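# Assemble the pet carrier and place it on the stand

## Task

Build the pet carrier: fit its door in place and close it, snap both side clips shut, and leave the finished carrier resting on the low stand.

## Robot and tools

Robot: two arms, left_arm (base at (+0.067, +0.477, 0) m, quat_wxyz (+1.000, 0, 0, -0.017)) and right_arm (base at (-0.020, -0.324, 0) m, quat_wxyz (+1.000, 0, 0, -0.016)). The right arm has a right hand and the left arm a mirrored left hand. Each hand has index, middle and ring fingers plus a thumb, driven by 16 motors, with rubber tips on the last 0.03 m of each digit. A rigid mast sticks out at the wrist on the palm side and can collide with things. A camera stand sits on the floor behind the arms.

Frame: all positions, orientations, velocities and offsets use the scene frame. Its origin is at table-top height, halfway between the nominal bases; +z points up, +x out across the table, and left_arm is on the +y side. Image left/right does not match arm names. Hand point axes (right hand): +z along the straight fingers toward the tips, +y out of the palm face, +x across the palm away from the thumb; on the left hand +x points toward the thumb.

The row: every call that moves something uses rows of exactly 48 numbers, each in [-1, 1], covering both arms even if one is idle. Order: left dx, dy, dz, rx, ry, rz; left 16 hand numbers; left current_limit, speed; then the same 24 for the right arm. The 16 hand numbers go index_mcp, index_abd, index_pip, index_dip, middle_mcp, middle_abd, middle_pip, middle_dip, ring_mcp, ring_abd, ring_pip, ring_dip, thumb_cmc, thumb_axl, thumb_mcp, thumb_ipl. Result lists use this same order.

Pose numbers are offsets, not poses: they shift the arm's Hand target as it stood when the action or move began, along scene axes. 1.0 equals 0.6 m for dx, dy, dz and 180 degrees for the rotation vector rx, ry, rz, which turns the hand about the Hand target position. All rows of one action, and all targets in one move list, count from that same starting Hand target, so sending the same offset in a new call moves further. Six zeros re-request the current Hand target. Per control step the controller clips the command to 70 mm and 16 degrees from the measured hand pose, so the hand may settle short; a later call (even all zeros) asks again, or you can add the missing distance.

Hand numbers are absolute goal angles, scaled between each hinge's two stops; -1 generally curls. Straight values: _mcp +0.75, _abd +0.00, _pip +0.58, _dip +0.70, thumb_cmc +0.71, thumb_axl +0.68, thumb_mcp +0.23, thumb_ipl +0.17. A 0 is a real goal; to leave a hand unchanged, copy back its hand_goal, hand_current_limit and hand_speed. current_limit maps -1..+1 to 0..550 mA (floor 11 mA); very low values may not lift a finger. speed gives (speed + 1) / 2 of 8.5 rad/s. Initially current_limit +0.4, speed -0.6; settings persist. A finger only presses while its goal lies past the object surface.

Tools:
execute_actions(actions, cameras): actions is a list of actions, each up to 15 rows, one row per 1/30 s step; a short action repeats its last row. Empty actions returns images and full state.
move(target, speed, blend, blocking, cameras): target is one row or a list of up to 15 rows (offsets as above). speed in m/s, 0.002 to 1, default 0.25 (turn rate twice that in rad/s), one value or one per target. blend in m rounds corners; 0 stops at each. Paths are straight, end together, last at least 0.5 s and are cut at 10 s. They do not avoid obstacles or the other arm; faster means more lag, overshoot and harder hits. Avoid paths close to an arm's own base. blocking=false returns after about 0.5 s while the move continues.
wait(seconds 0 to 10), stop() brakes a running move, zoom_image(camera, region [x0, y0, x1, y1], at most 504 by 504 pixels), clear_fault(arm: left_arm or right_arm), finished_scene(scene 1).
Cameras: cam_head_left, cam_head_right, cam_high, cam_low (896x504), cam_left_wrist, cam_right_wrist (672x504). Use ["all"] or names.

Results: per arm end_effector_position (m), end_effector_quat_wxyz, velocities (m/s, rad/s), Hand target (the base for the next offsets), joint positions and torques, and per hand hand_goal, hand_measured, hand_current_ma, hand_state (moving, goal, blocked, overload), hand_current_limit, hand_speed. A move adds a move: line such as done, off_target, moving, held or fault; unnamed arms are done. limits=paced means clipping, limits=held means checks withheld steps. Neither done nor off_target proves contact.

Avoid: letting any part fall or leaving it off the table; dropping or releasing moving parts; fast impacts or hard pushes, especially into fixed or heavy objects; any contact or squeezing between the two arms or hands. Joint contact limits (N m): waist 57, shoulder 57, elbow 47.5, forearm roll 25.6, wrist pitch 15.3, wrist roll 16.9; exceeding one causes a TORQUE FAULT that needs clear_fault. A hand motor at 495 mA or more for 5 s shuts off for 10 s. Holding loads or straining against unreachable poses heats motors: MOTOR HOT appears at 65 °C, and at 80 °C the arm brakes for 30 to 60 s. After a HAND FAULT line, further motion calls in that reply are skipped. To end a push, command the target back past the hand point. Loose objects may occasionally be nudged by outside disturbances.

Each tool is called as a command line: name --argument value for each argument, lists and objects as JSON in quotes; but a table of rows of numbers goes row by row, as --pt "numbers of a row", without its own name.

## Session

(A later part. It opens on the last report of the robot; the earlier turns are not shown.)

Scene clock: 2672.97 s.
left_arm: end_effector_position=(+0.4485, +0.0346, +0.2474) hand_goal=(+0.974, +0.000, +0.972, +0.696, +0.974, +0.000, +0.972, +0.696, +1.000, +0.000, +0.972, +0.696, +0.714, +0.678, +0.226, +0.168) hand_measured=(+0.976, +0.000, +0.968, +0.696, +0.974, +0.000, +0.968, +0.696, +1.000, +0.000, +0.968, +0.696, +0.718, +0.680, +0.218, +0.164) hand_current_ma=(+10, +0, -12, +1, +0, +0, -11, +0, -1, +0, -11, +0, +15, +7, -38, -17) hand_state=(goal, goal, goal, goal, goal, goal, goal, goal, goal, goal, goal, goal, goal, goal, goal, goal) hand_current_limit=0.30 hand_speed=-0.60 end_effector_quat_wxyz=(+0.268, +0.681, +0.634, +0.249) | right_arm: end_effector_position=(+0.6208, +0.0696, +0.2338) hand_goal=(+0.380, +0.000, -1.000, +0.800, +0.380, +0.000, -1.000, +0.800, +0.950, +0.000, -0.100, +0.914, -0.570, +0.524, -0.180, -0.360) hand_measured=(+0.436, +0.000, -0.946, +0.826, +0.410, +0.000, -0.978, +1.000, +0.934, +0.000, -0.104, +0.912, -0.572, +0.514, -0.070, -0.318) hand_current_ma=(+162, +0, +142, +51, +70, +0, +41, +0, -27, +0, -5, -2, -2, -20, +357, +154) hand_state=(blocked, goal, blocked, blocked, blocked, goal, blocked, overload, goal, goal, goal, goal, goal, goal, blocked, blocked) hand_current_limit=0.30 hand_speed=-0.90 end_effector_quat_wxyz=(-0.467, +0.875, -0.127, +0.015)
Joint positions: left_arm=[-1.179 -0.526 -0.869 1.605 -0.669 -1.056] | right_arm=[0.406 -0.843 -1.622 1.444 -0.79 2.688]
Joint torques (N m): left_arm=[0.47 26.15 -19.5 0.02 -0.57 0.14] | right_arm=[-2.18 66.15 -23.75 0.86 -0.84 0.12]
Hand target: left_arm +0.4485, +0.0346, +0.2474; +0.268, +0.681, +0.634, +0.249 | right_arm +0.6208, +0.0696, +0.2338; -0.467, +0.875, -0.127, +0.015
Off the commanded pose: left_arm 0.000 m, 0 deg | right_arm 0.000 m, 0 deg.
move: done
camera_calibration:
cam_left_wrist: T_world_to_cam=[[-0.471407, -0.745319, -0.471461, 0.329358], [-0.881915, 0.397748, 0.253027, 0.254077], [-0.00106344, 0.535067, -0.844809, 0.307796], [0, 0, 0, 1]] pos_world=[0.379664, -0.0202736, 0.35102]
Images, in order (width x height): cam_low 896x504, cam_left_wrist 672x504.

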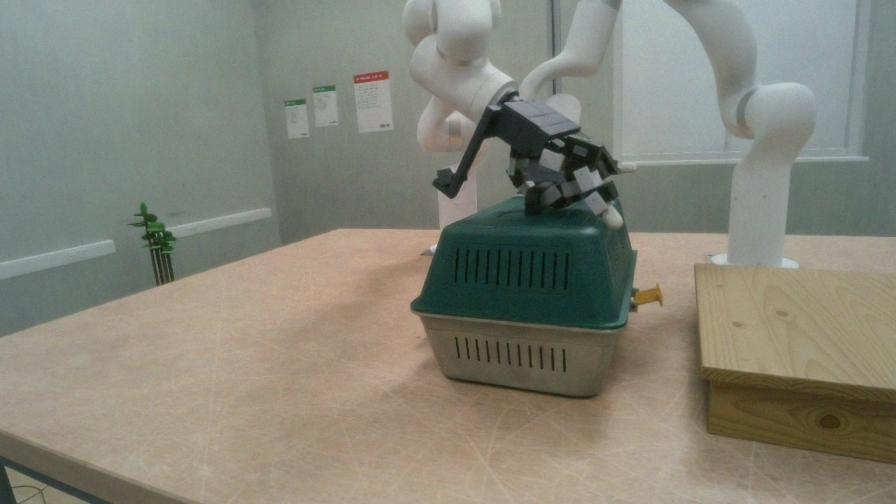

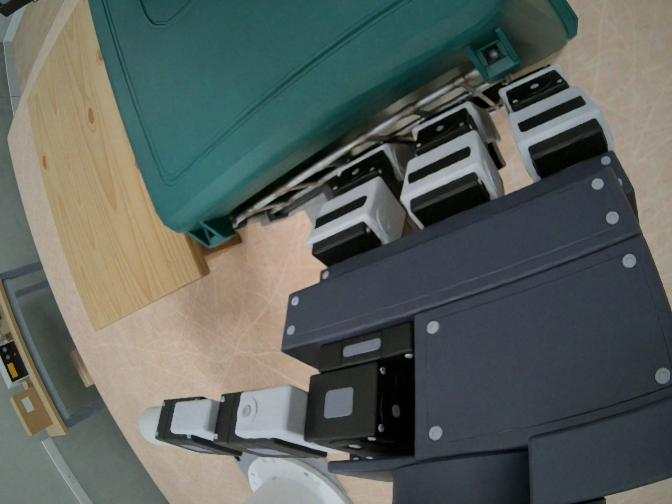

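move --target '[0,0,0,0,0,0,0.973,0,0.971,0.696,0.973,0,0.971,0.696,1.0,0,0.971,0.696,0.714,0.678,0.226,0.168,0.3,-0.6,0,0,-0.005,0,0,0,0.38,0,-1,0.80,0.38,0,-1,0.80,0.95,0,-0.1,0.913,-0.571,0.524,-0.18,-0.36,0.3,-0.9]' --speed 0.01 --cameras '["cam_left_wrist","cam_low","cam_high"]'

zoom_image --camera "cam_left_wrist" --region '[120, 170, 280, 270]'

zoom_image --camera "cam_left_wrist" --region '[420, 0, 560, 100]'

zoom_image --camera "cam_low" --region '[400, 260, 650, 360]'

zoom_image --camera "cam_high" --region '[460, 220, 540, 300]'

Scene clock: 2683.30 s.
left_arm: end_effector_position=(+0.4485, +0.0346, +0.2474) hand_goal=(+0.974, +0.000, +0.972, +0.696, +0.974, +0.000, +0.972, +0.696, +1.000, +0.000, +0.972, +0.696, +0.714, +0.678, +0.226, +0.168) hand_measured=(+0.976, +0.000, +0.968, +0.696, +0.974, +0.000, +0.968, +0.696, +1.000, +0.000, +0.968, +0.696, +0.718, +0.680, +0.218, +0.164) hand_current_ma=(+10, +0, -12, +1, +0, +0, -11, +0, -1, +0, -11, +0, +15, +7, -38, -17) hand_state=(goal, goal, goal, goal, goal, goal, goal, goal, goal, goal, goal, goal, goal, goal, goal, goal) hand_current_limit=0.30 hand_speed=-0.60 end_effector_quat_wxyz=(+0.268, +0.681, +0.634, +0.249) | right_arm: end_effector_position=(+0.6208, +0.0696, +0.2308) hand_goal=(+0.380, +0.000, -1.000, +0.800, +0.380, +0.000, -1.000, +0.800, +0.950, +0.000, -0.100, +0.914, -0.570, +0.524, -0.180, -0.360) hand_measured=(+0.422, +0.000, -0.954, +0.822, +0.396, +0.000, -0.994, +1.000, +0.938, +0.000, -0.102, +0.912, -0.572, +0.514, -0.074, -0.318) hand_current_ma=(+107, +0, +112, +40, +29, +0, +8, +0, -20, +0, -2, -2, -2, -20, +357, +151) hand_state=(blocked, goal, blocked, blocked, goal, goal, goal, overload, goal, goal, goal, goal, goal, goal, blocked, blocked) hand_current_limit=0.30 hand_speed=-0.90 end_effector_quat_wxyz=(-0.467, +0.875, -0.127, +0.015)
Joint positions: left_arm=[-1.179 -0.526 -0.869 1.605 -0.669 -1.056] | right_arm=[0.406 -0.847 -1.621 1.449 -0.789 2.682]
Joint torques (N m): left_arm=[0.64 26.97 -19.17 0.27 -0.58 0.09] | right_arm=[0.13 62.31 -24.39 1.06 -0.66 0.08]
Hand target: left_arm +0.4485, +0.0346, +0.2474; +0.268, +0.681, +0.634, +0.249 | right_arm +0.6208, +0.0696, +0.2308; -0.467, +0.875, -0.127, +0.015
Off the commanded pose: left_arm 0.000 m, 0 deg | right_arm 0.000 m, 0 deg.
move: done
camera_calibration:
cam_left_wrist: T_world_to_cam=[[-0.471407, -0.745319, -0.471461, 0.329358], [-0.881915, 0.397748, 0.253027, 0.254077], [-0.00106344, 0.535067, -0.844809, 0.307796], [0, 0, 0, 1]] pos_world=[0.379664, -0.0202736, 0.35102]
Images, in order (width x height): cam_high 896x504, cam_low 896x504, cam_left_wrist 672x504.

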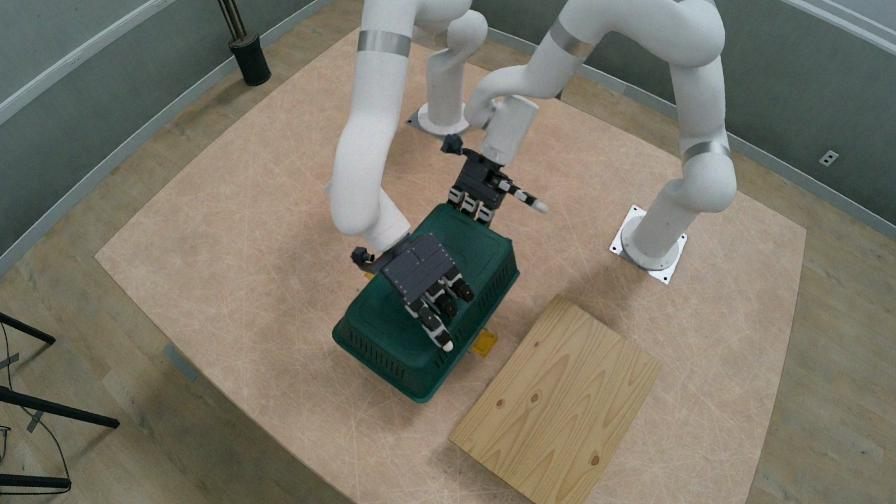

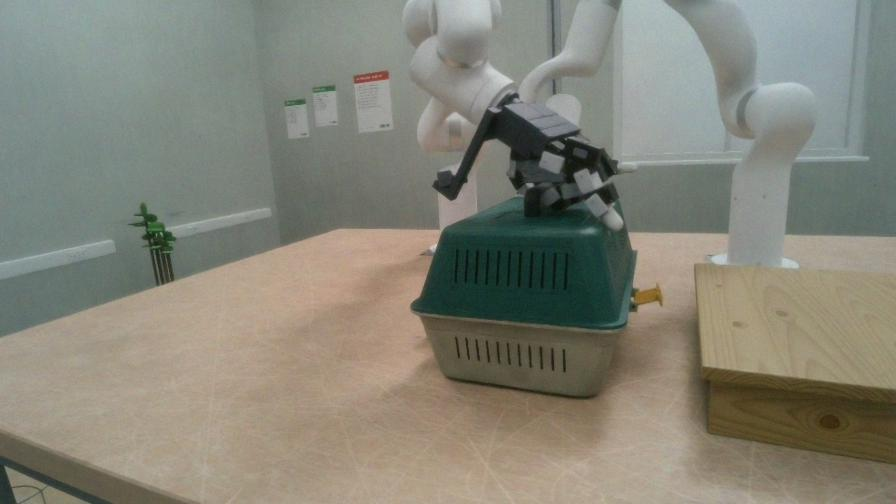

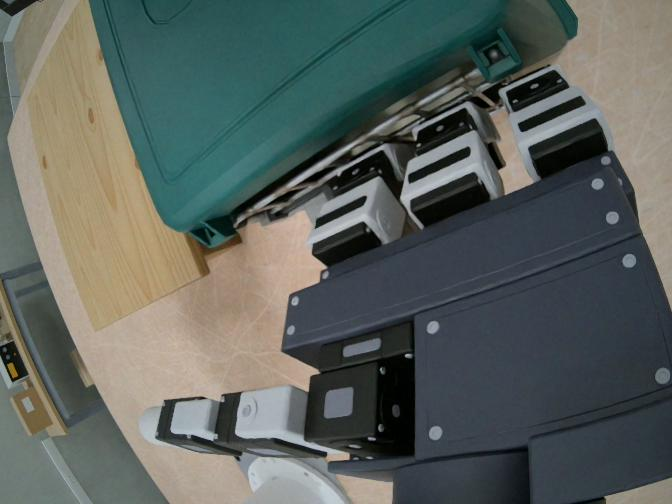

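Scaled by 3.150 from the camera's 672x504 image, which has a finer 960x720 frame.

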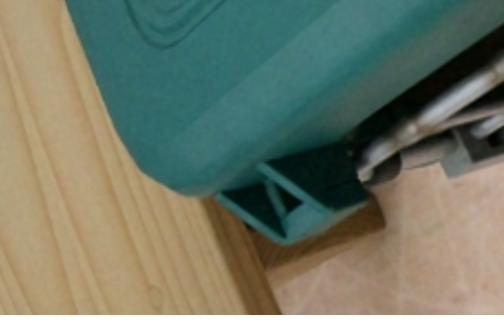

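Scaled by 3.600 from the camera's 672x504 image, which has a finer 960x720 frame.

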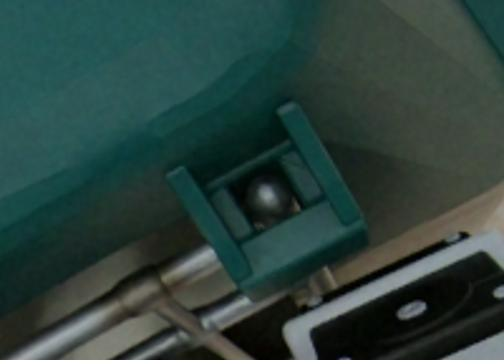

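Scaled by 2.016 from the camera's 896x504 image, which has a finer 1280x720 frame.

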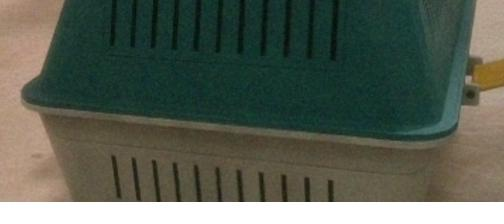

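Scaled by 6.300 from the camera's 896x504 image, which has a finer 1280x720 frame.

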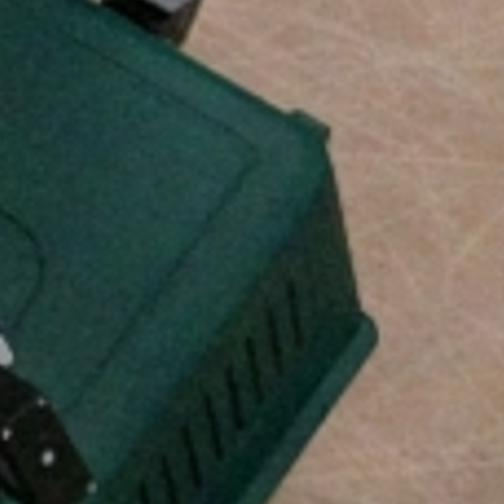

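zoom_image --camera "cam_low" --region '[400, 280, 460, 340]'

zoom_image --camera "cam_low" --region '[580, 240, 670, 350]'

zoom_image --camera "cam_left_wrist" --region '[160, 200, 240, 260]'

Scaled by 8.400 from the camera's 896x504 image, which has a finer 1280x720 frame.

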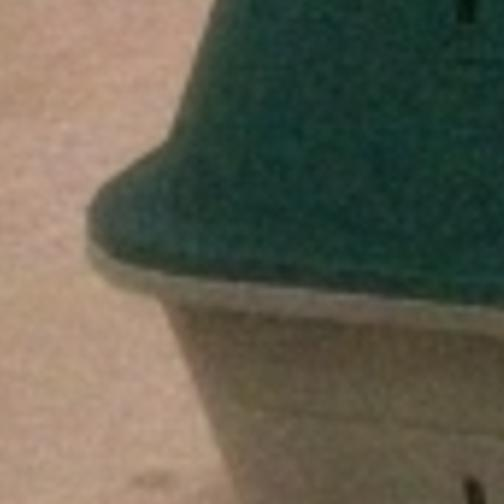

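Scaled by 4.582 from the camera's 896x504 image, which has a finer 1280x720 frame.

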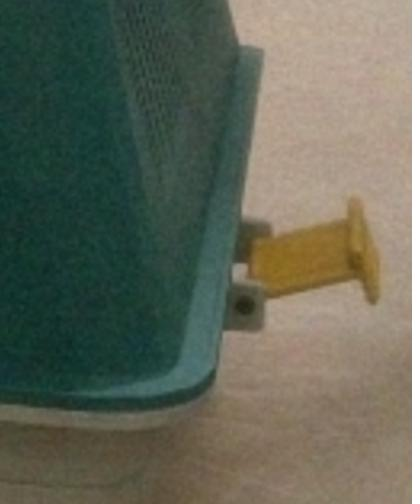

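Scaled by 6.300 from the camera's 672x504 image, which has a finer 960x720 frame.

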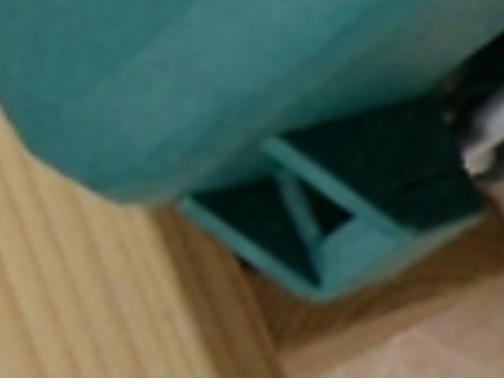

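move --target '[0,0,0,0,0,0,0.973,0,0.971,0.696,0.973,0,0.971,0.696,1.0,0,0.971,0.696,0.714,0.678,0.226,0.168,0.3,-0.6,0,0,0,0,0,0,0.82,0,-0.956,0.913,0.82,0,-0.956,0.913,0.95,0,-0.1,0.913,-0.571,0.524,0.337,-0.049,0.3,-0.9]' --speed 0.01 --cameras '["cam_left_wrist","cam_right_wrist","cam_low"]'

Scene clock: 2702.00 s.
left_arm: end_effector_position=(+0.4485, +0.0346, +0.2474) hand_goal=(+0.974, +0.000, +0.972, +0.696, +0.974, +0.000, +0.972, +0.696, +1.000, +0.000, +0.972, +0.696, +0.714, +0.678, +0.226, +0.168) hand_measured=(+0.976, +0.000, +0.968, +0.696, +0.974, +0.000, +0.968, +0.696, +1.000, +0.000, +0.968, +0.696, +0.718, +0.680, +0.218, +0.164) hand_current_ma=(+10, +0, -12, +1, +0, +0, -11, +0, -1, +0, -11, +0, +15, +7, -38, -17) hand_state=(goal, goal, goal, goal, goal, goal, goal, goal, goal, goal, goal, goal, goal, goal, goal, goal) hand_current_limit=0.30 hand_speed=-0.60 end_effector_quat_wxyz=(+0.268, +0.681, +0.634, +0.249) | right_arm: end_effector_position=(+0.6208, +0.0696, +0.2308) hand_goal=(+0.820, +0.000, -0.956, +0.914, +0.820, +0.000, -0.956, +0.914, +0.950, +0.000, -0.100, +0.914, -0.570, +0.524, +0.338, -0.048) hand_measured=(+0.634, +0.000, -0.996, +0.882, +0.796, +0.000, -0.966, +0.588, +0.938, +0.000, -0.102, +0.912, -0.576, +0.524, -0.006, -0.210) hand_current_ma=(-357, +0, -96, -69, -48, +0, -14, +0, -19, +0, -1, -1, -6, -1, -357, -357) hand_state=(blocked, goal, blocked, blocked, blocked, goal, goal, overload, goal, goal, goal, goal, goal, goal, blocked, blocked) hand_current_limit=0.30 hand_speed=-0.90 end_effector_quat_wxyz=(-0.467, +0.875, -0.127, +0.015)
Joint positions: left_arm=[-1.179 -0.526 -0.869 1.605 -0.669 -1.056] | right_arm=[0.406 -0.847 -1.621 1.449 -0.789 2.682]
Joint torques (N m): left_arm=[0.86 26.43 -19.35 0.14 -0.54 0.05] | right_arm=[-1.72 49.72 -16.63 -0.27 0.44 -0.66]
Hand target: left_arm +0.4485, +0.0346, +0.2474; +0.268, +0.681, +0.634, +0.249 | right_arm +0.6208, +0.0696, +0.2308; -0.467, +0.875, -0.127, +0.015
Off the commanded pose: left_arm 0.000 m, 0 deg | right_arm 0.000 m, 0 deg.
move: done
camera_calibration:
cam_left_wrist: T_world_to_cam=[[-0.471407, -0.745319, -0.471461, 0.329358], [-0.881915, 0.397748, 0.253027, 0.254077], [-0.00106344, 0.535067, -0.844809, 0.307796], [0, 0, 0, 1]] pos_world=[0.379664, -0.0202736, 0.35102]
cam_right_wrist: T_world_to_cam=[[-0.891685, -0.172405, -0.418538, 0.694082], [-0.367634, -0.26362, 0.891824, -0.0162822], [-0.26409, 0.949095, 0.171684, 0.1845], [0, 0, 0, 1]] pos_world=[0.661641, -0.0597369, 0.273345]
Images, in order (width x height): cam_low 896x504, cam_left_wrist 672x504, cam_right_wrist 672x504.

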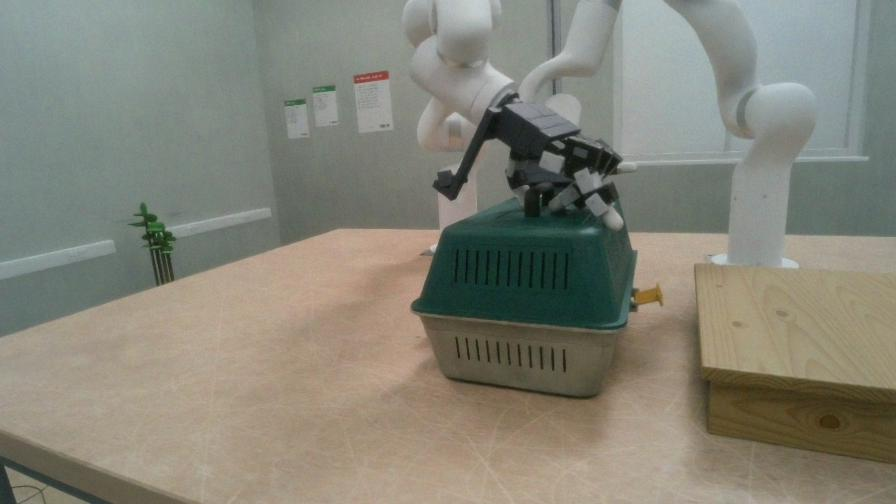

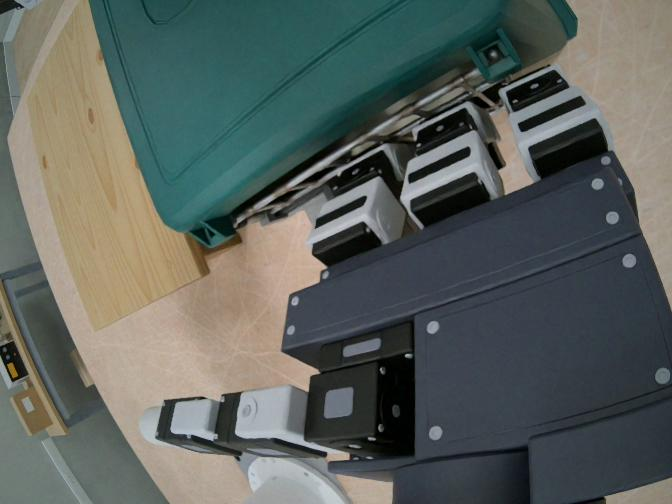

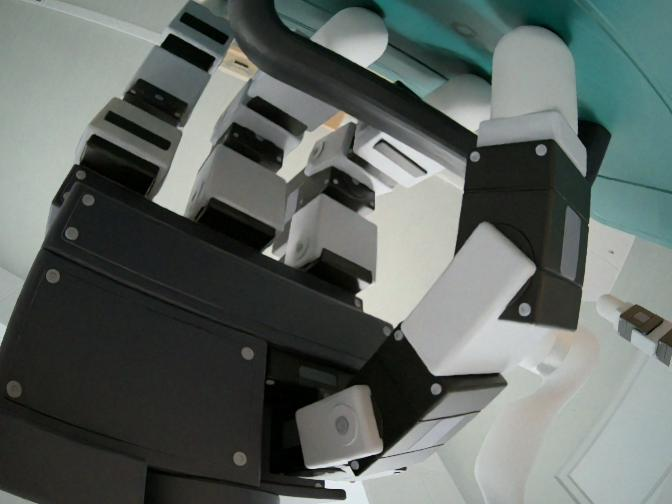

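move --target '[0,0,0,0,0,0,0.973,0,0.971,0.696,0.973,0,0.971,0.696,1.0,0,0.971,0.696,0.714,0.678,0.226,0.168,0.3,-0.6,0,0,0.01333,0,0,0,0.82,0,-0.956,0.913,0.82,0,-0.956,0.913,0.95,0,-0.1,0.913,-0.571,0.524,0.337,-0.049,0.3,-0.9]' --speed 0.02 --cameras '["cam_left_wrist","cam_right_wrist","cam_low"]'

Scene clock: 2709.67 s.
left_arm: end_effector_position=(+0.4485, +0.0346, +0.2474) hand_goal=(+0.974, +0.000, +0.972, +0.696, +0.974, +0.000, +0.972, +0.696, +1.000, +0.000, +0.972, +0.696, +0.714, +0.678, +0.226, +0.168) hand_measured=(+0.976, +0.000, +0.968, +0.696, +0.974, +0.000, +0.968, +0.696, +1.000, +0.000, +0.968, +0.696, +0.718, +0.680, +0.218, +0.164) hand_current_ma=(+10, +0, -12, +1, +0, +0, -11, +0, -1, +0, -11, +0, +15, +7, -38, -17) hand_state=(goal, goal, goal, goal, goal, goal, goal, goal, goal, goal, goal, goal, goal, goal, goal, goal) hand_current_limit=0.30 hand_speed=-0.60 end_effector_quat_wxyz=(+0.268, +0.681, +0.634, +0.249) | right_arm: end_effector_position=(+0.6208, +0.0696, +0.2388) hand_goal=(+0.820, +0.000, -0.956, +0.914, +0.820, +0.000, -0.956, +0.914, +0.950, +0.000, -0.100, +0.914, -0.570, +0.524, +0.338, -0.048) hand_measured=(+0.806, +0.000, -0.958, +0.912, +0.804, +0.000, -0.958, +0.586, +0.938, +0.000, -0.102, +0.912, -0.574, +0.524, +0.330, -0.050) hand_current_ma=(-23, +0, -1, -2, -28, +0, -1, +0, -19, +0, -1, -1, -5, -1, -13, -3) hand_state=(goal, goal, goal, goal, goal, goal, goal, overload, goal, goal, goal, goal, goal, goal, goal, goal) hand_current_limit=0.30 hand_speed=-0.90 end_effector_quat_wxyz=(-0.467, +0.875, -0.127, +0.015)
Joint positions: left_arm=[-1.179 -0.526 -0.869 1.605 -0.669 -1.056] | right_arm=[0.406 -0.837 -1.624 1.436 -0.791 2.699]
Joint torques (N m): left_arm=[1.07 26.79 -19.17 -0.08 -0.62 0.14] | right_arm=[-1.14 64.24 -25.32 0.35 -0.77 0.27]
Hand target: left_arm +0.4485, +0.0346, +0.2474; +0.268, +0.681, +0.634, +0.249 | right_arm +0.6208, +0.0696, +0.2388; -0.467, +0.875, -0.127, +0.015
Off the commanded pose: left_arm 0.000 m, 0 deg | right_arm 0.000 m, 0 deg.
move: done
camera_calibration:
cam_left_wrist: T_world_to_cam=[[-0.471407, -0.745319, -0.471461, 0.329358], [-0.881915, 0.397748, 0.253027, 0.254077], [-0.00106344, 0.535067, -0.844809, 0.307796], [0, 0, 0, 1]] pos_world=[0.379664, -0.0202736, 0.35102]
cam_right_wrist: T_world_to_cam=[[-0.891685, -0.172405, -0.418538, 0.697431], [-0.367634, -0.26362, 0.891824, -0.0234168], [-0.26409, 0.949095, 0.171684, 0.183126], [0, 0, 0, 1]] pos_world=[0.661641, -0.0597369, 0.281345]
Images, in order (width x height): cam_low 896x504, cam_left_wrist 672x504, cam_right_wrist 672x504.

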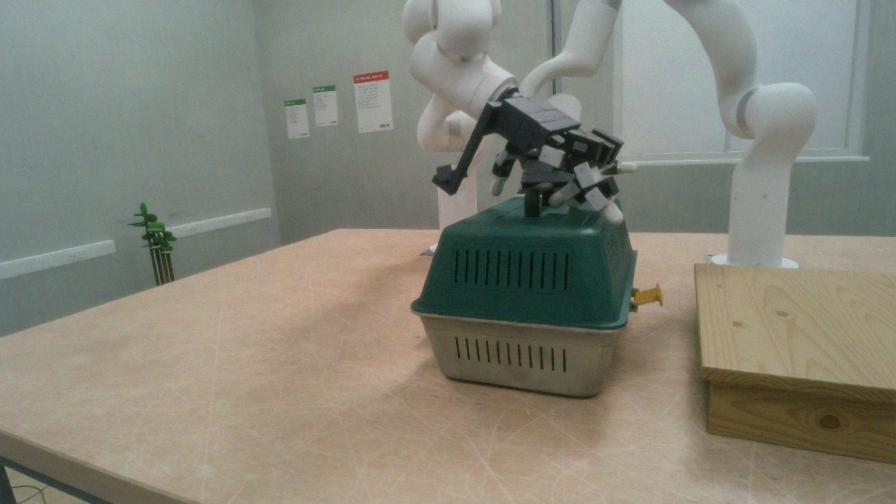

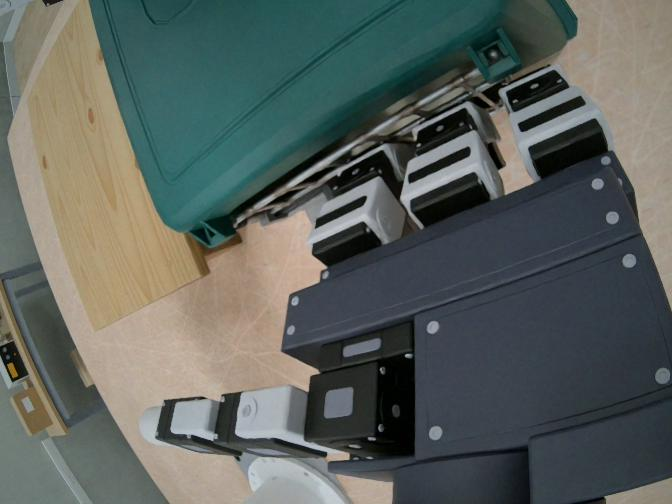

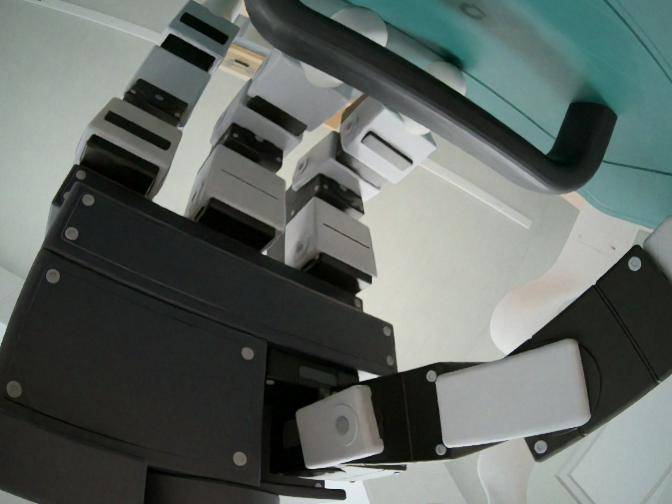

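move --target '[-0.1,0,0,0,0,0,0.973,0,0.971,0.696,0.973,0,0.971,0.696,1.0,0,0.971,0.696,0.714,0.678,0.226,0.168,0.3,-0.6,0,0,0.1667,0,0,0,0.82,0,-0.956,0.913,0.82,0,-0.956,0.913,0.95,0,-0.1,0.913,-0.571,0.524,0.337,-0.049,0.3,-0.9]' --speed 0.08 --cameras '["all"]'

zoom_image --camera "cam_left_wrist" --region '[180, 30, 520, 260]'

zoom_image --camera "cam_high" --region '[320, 180, 540, 410]'

zoom_image --camera "cam_head_left" --region '[340, 160, 500, 330]'

Scene clock: 2725.53 s.
left_arm: end_effector_position=(+0.3885, +0.0347, +0.2474) hand_goal=(+0.974, +0.000, +0.972, +0.696, +0.974, +0.000, +0.972, +0.696, +1.000, +0.000, +0.972, +0.696, +0.714, +0.678, +0.226, +0.168) hand_measured=(+0.976, +0.000, +0.968, +0.696, +0.974, +0.000, +0.968, +0.696, +1.000, +0.000, +0.968, +0.696, +0.718, +0.680, +0.218, +0.164) hand_current_ma=(+10, +0, -12, +1, +1, +0, -11, +0, -1, +0, -11, +0, +15, +7, -38, -17) hand_state=(goal, goal, goal, goal, goal, goal, goal, goal, goal, goal, goal, goal, goal, goal, goal, goal) hand_current_limit=0.30 hand_speed=-0.60 end_effector_quat_wxyz=(+0.268, +0.681, +0.634, +0.249) | right_arm: end_effector_position=(+0.6208, +0.0696, +0.3388) hand_goal=(+0.820, +0.000, -0.956, +0.914, +0.820, +0.000, -0.956, +0.914, +0.950, +0.000, -0.100, +0.914, -0.570, +0.524, +0.338, -0.048) hand_measured=(+0.808, +0.000, -0.958, +0.912, +0.806, +0.000, -0.956, +0.586, +0.938, +0.000, -0.102, +0.912, -0.574, +0.524, +0.332, -0.050) hand_current_ma=(-21, +0, -1, -2, -26, +0, -1, +0, -19, +0, -1, -1, -5, -1, -12, -3) hand_state=(goal, goal, goal, goal, goal, goal, goal, overload, goal, goal, goal, goal, goal, goal, goal, goal) hand_current_limit=0.30 hand_speed=-0.90 end_effector_quat_wxyz=(-0.467, +0.875, -0.127, +0.015)
Joint positions: left_arm=[-1.3 -0.496 -0.818 1.515 -0.708 -1.089] | right_arm=[0.406 -0.738 -1.697 1.275 -0.828 2.932]
Joint torques (N m): left_arm=[-2.1 27.88 -17.57 -0.3 -0.74 -0.05] | right_arm=[0 60.48 -24.85 0.5 -0.21 0.3]
Hand target: left_arm +0.3885, +0.0346, +0.2474; +0.268, +0.681, +0.634, +0.249 | right_arm +0.6208, +0.0696, +0.3388; -0.467, +0.875, -0.127, +0.015
Off the commanded pose: left_arm 0.000 m, 0 deg | right_arm 0.000 m, 0 deg.
move: done
camera_calibration:
cam_left_wrist: T_world_to_cam=[[-0.471407, -0.745319, -0.471461, 0.301121], [-0.881915, 0.397748, 0.253027, 0.201251], [-0.00106344, 0.535067, -0.844809, 0.307733], [0, 0, 0, 1]] pos_world=[0.319764, -0.0202736, 0.35102]
cam_right_wrist: T_world_to_cam=[[-0.891718, -0.172427, -0.418459, 0.739233], [-0.367555, -0.263604, 0.891861, -0.112575], [-0.264089, 0.949095, 0.171684, 0.165974], [0, 0, 0, 1]] pos_world=[0.661641, -0.0597368, 0.381245]

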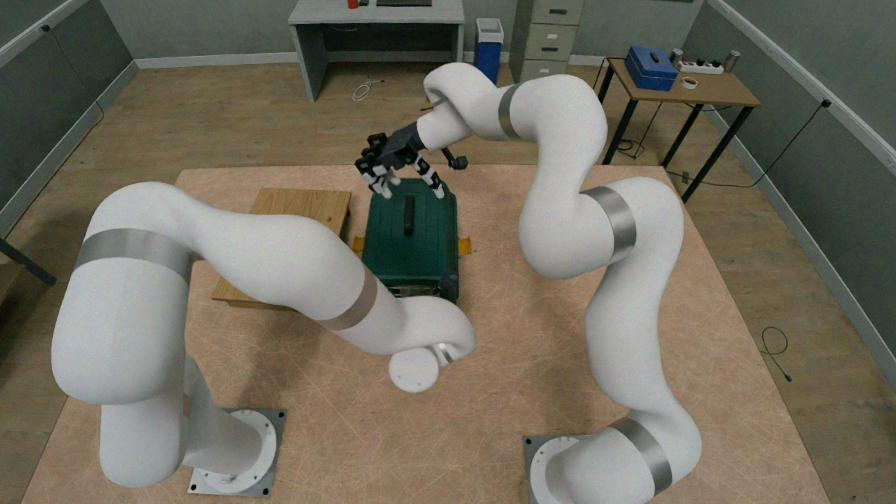

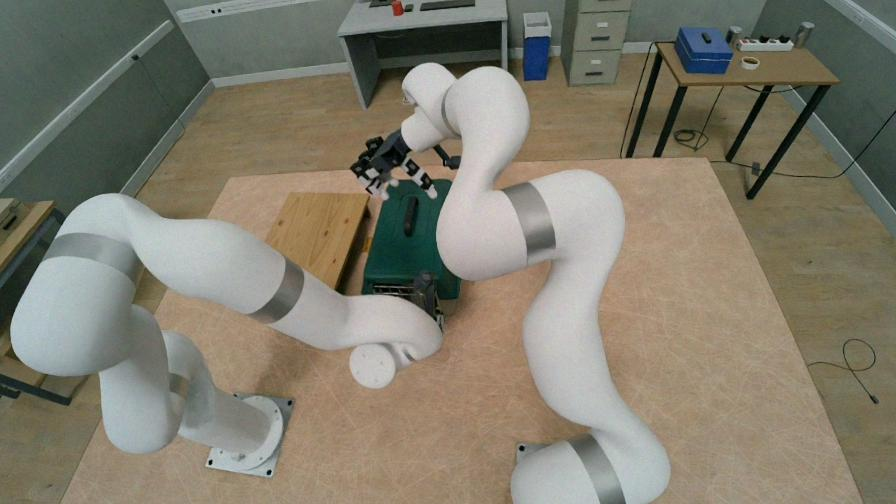

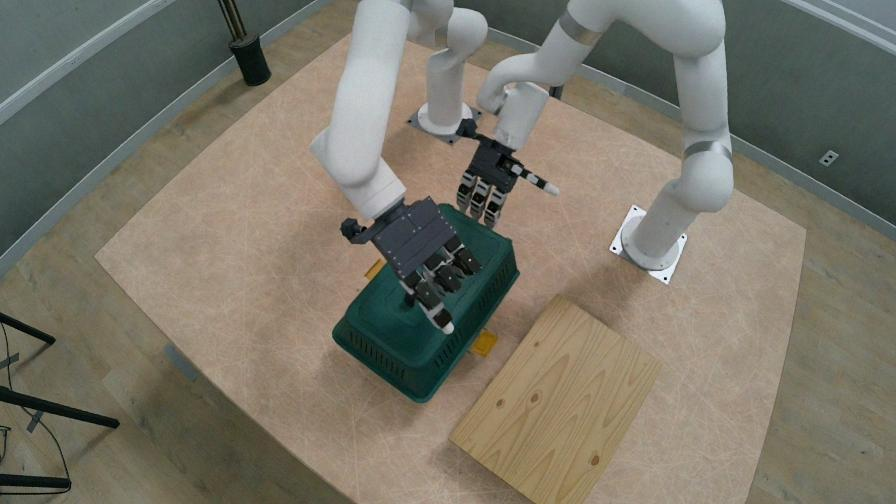

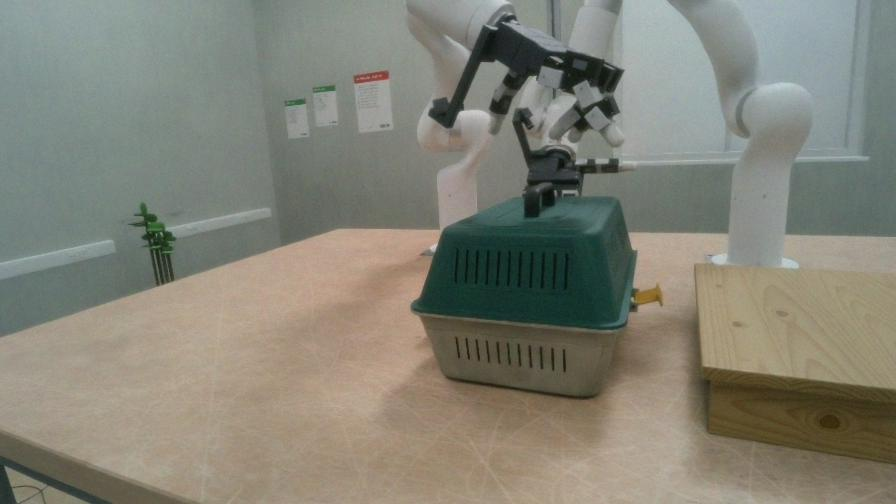

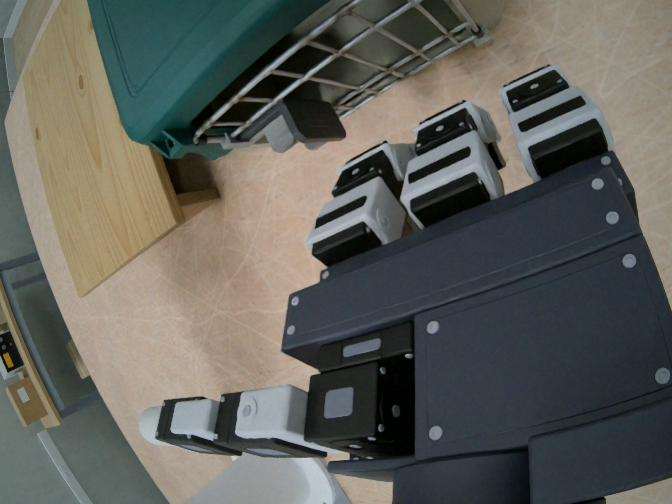

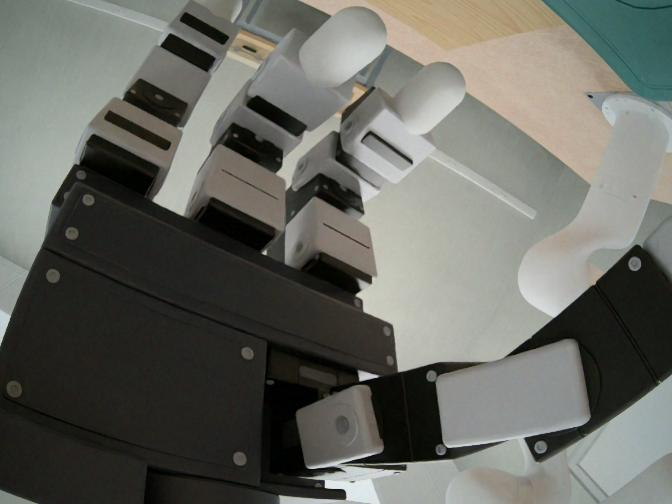

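Scaled by 1.482 from the camera's 672x504 image, which has a finer 960x720 frame.

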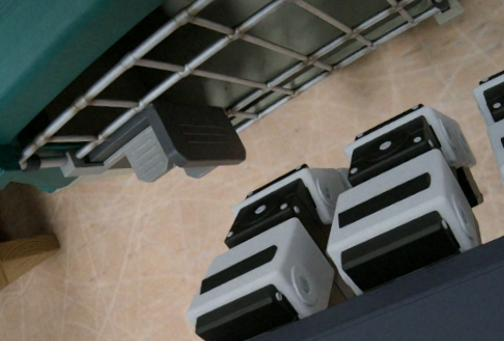

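Scaled by 2.191 from the camera's 896x504 image, which has a finer 1280x720 frame.

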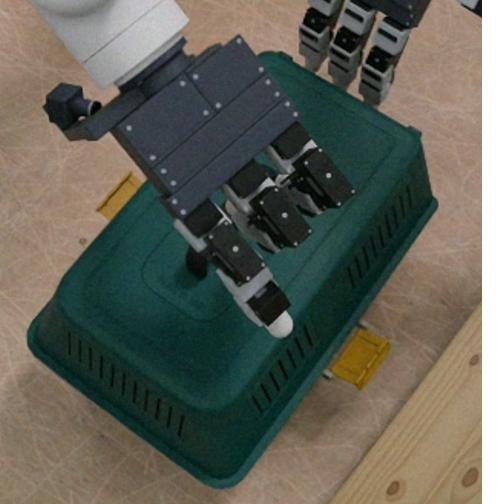

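Scaled by 2.965 from the camera's 896x504 image, which has a finer 1280x720 frame.

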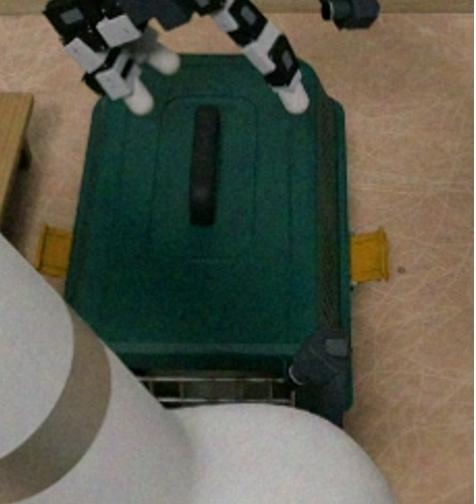

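zoom_image --camera "cam_head_left" --region '[440, 225, 490, 265]'

zoom_image --camera "cam_high" --region '[350, 245, 400, 285]'

zoom_image --camera "cam_high" --region '[450, 315, 510, 365]'

zoom_image --camera "cam_low" --region '[610, 260, 680, 320]'

Scaled by 10.080 from the camera's 896x504 image, which has a finer 1280x720 frame.

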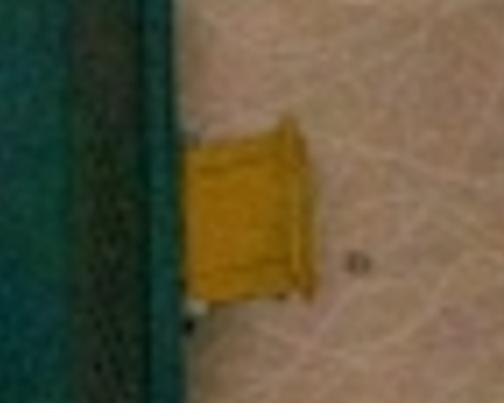

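Scaled by 10.080 from the camera's 896x504 image, which has a finer 1280x720 frame.

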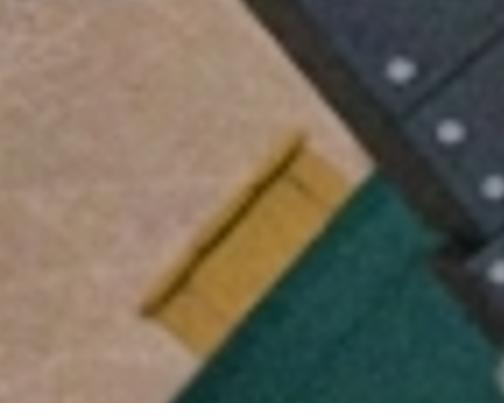

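Scaled by 8.400 from the camera's 896x504 image, which has a finer 1280x720 frame.

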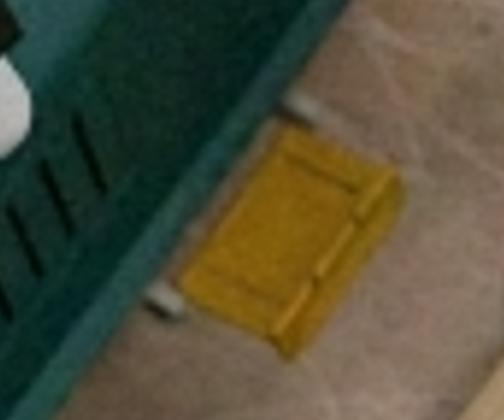

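Scaled by 7.200 from the camera's 896x504 image, which has a finer 1280x720 frame.

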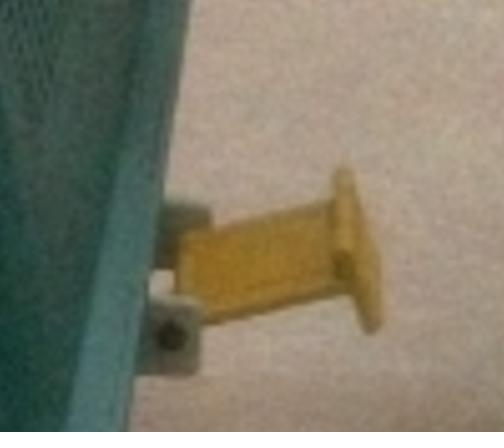

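move --pt "-0.1 0.1 0.25 0 0 0 1 0 1 0.275 1 0 1 0.275 1 0 1 0.275 0.714 0.678 0.226 0.168 0.3 -0.6 -0.2013 -0.366 0.102 -0.3104 0.010 0.0843 1 0 1 -1 1 0 1 0.8 1 0 1 0.913 0.714 0.678 0.226 0.168 0.3 -0.6" --pt "0.1025 0.4423 0.1877 0.069 0.061 -0.291 1 0 1 0.275 1 0 1 0.275 1 0 1 0.275 0.714 0.678 0.226 0.168 0.3 -0.6 -0.2013 -0.4493 0.102 -0.259 -0.2429 0.5385 1 0 1 -1 1 0 1 0.8 1 0 1 0.913 0.714 0.678 0.226 0.168 0.3 -0.6" --pt "0.4075 0.223 0.1877 0.115 0.1013 -0.4851 1 0 1 0.275 1 0 1 0.275 1 0 1 0.275 0.714 0.678 0.226 0.168 0.3 -0.6 -0.2013 -0.4493 0.102 -0.259 -0.2429 0.5385 1 0 1 -1 1 0 1 0.8 1 0 1 0.913 0.714 0.678 0.226 0.168 0.3 -0.6" --speed 0.25 --blend '[0.03,0.03,0]' --cameras '["all"]'

Scene clock: 2924.10 s.
left_arm: end_effector_position=(+0.6329, +0.1684, +0.3601) hand_goal=(+1.000, +0.000, +1.000, +0.276, +1.000, +0.000, +1.000, +0.276, +1.000, +0.000, +1.000, +0.276, +0.714, +0.678, +0.226, +0.168) hand_measured=(+1.000, +0.000, +0.996, +0.278, +1.000, +0.000, +0.996, +0.278, +1.000, +0.000, +0.998, +0.278, +0.718, +0.680, +0.218, +0.164) hand_current_ma=(-2, +0, -12, +10, -2, +0, -11, +9, -1, +0, -10, +11, +15, +7, -38, -17) hand_state=(goal, goal, goal, goal, goal, goal, goal, goal, goal, goal, goal, goal, goal, goal, goal, goal) hand_current_limit=0.30 hand_speed=-0.60 end_effector_quat_wxyz=(+0.157, +0.987, -0.025, -0.004) | right_arm: end_effector_position=(+0.5000, -0.2000, +0.4000) hand_goal=(+1.000, +0.000, +1.000, -1.000, +1.000, +0.000, +1.000, +0.800, +1.000, +0.000, +1.000, +0.914, +0.714, +0.678, +0.226, +0.168) hand_measured=(+0.988, +0.000, +0.994, -0.996, +0.986, +0.000, +0.994, +0.586, +0.988, +0.000, +0.994, +0.912, +0.712, +0.676, +0.224, +0.164) hand_current_ma=(-18, +0, -6, +3, -25, +0, -7, +0, -20, +0, -8, -1, -3, -3, -2, -5) hand_state=(goal, goal, goal, goal, goal, goal, goal, overload, goal, goal, goal, goal, goal, goal, goal, goal) hand_current_limit=0.30 hand_speed=-0.60 end_effector_quat_wxyz=(+0.000, +0.707, +0.707, +0.000)
Joint positions: left_arm=[-0.246 -0.417 -1.245 -0.432 -0.802 3.211] | right_arm=[0.357 -0.071 -1.004 -0.001 -0.932 1.897]
Joint torques (N m): left_arm=[2.05 27.43 -24.44 -0.07 0.05 0.1] | right_arm=[-1.82 30.24 -22.31 0.82 0.05 0.2]
Hand target: left_arm +0.6330, +0.1684, +0.3601; +0.157, +0.987, -0.025, -0.004 | right_arm +0.5000, -0.2000, +0.4000; +0.000, +0.707, +0.707, +0.000
Off the commanded pose: left_arm 0.000 m, 0 deg | right_arm 0.000 m, 0 deg.
move: done; limits=paced
camera_calibration:
cam_left_wrist: T_world_to_cam=[[-0.746009, 0.616248, -0.252408, 0.434692], [0.369798, 0.698569, 0.612577, -0.63727], [0.553823, 0.363648, -0.749026, -0.0252936], [0, 0, 0, 1]] pos_world=[0.573953, 0.186497, 0.481151]
cam_right_wrist: T_world_to_cam=[[0.620589, -0.783433, 0.0331976, -0.448279], [-0.51546, -0.375682, 0.770171, -0.182441], [-0.590906, -0.495072, -0.636973, 0.57748], [0, 0, 0, 1]] pos_world=[0.525393, -0.133842, 0.523231]

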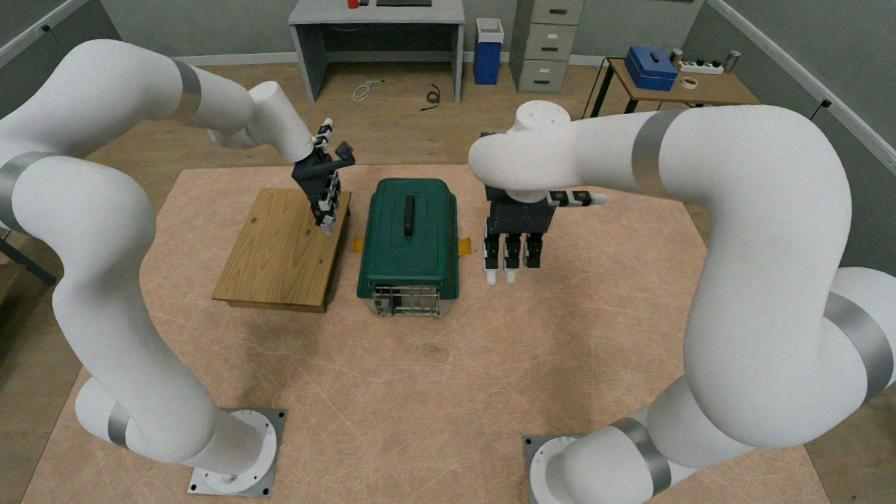

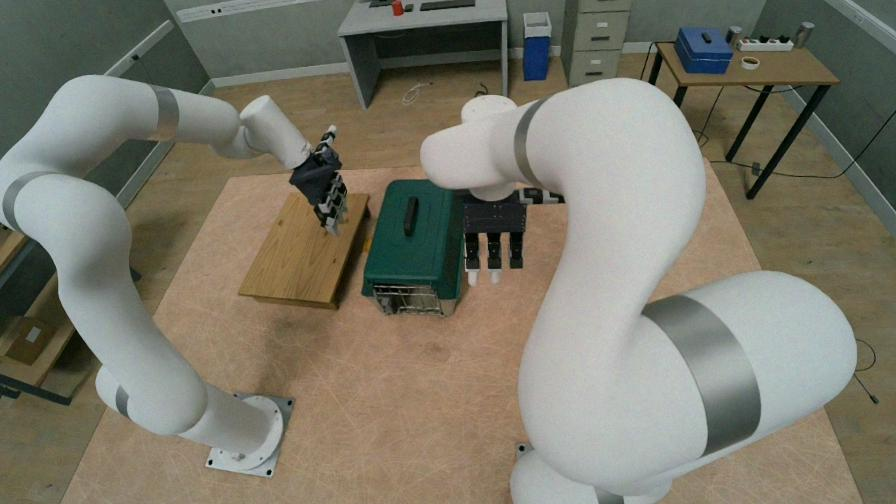

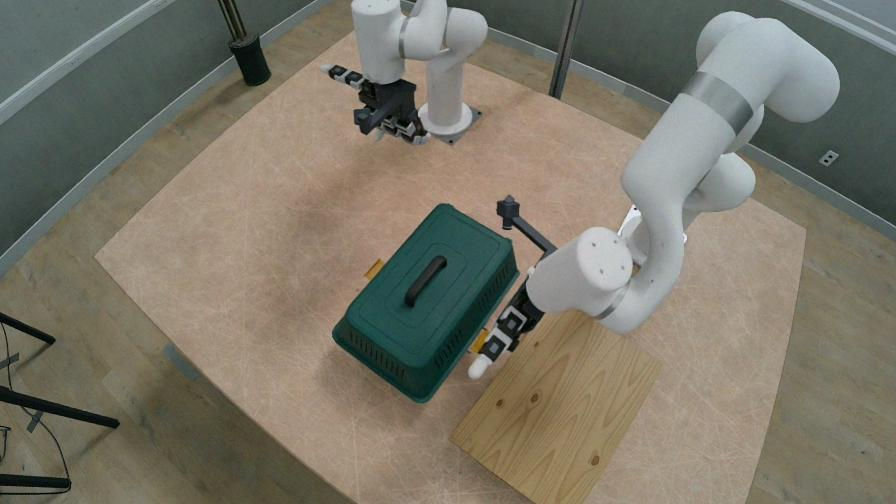

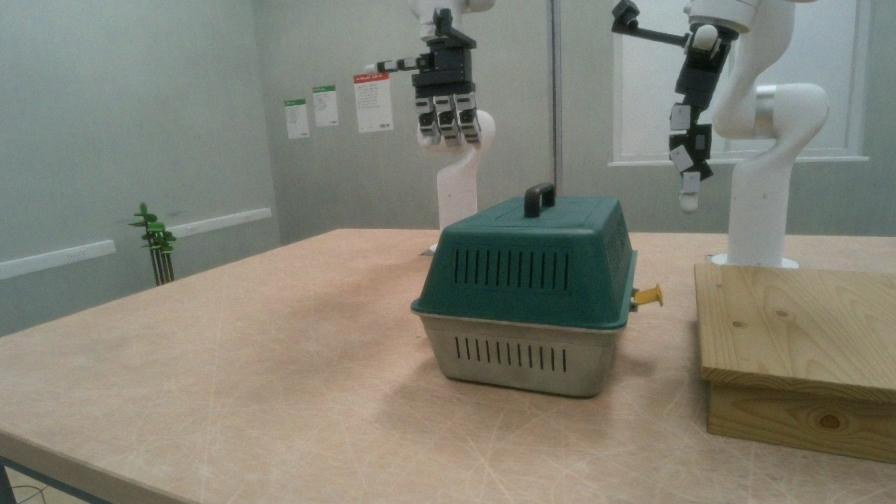

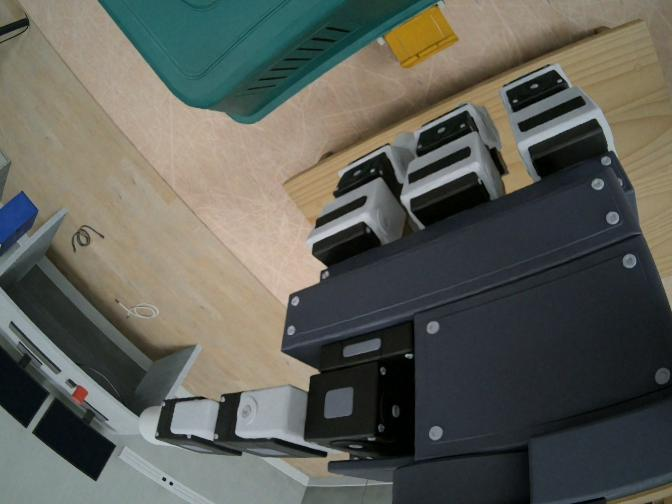

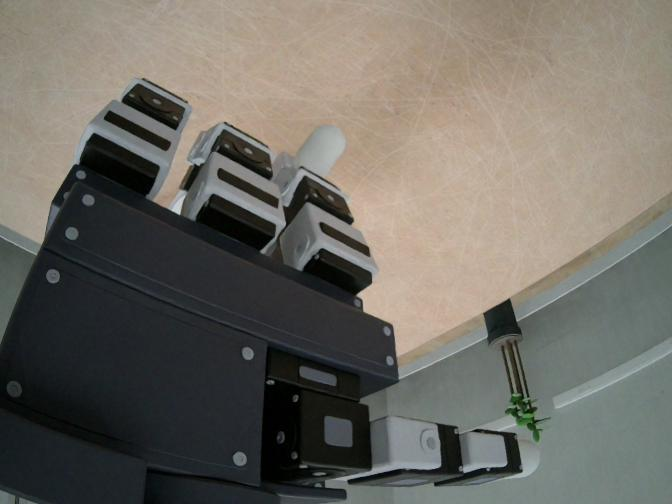

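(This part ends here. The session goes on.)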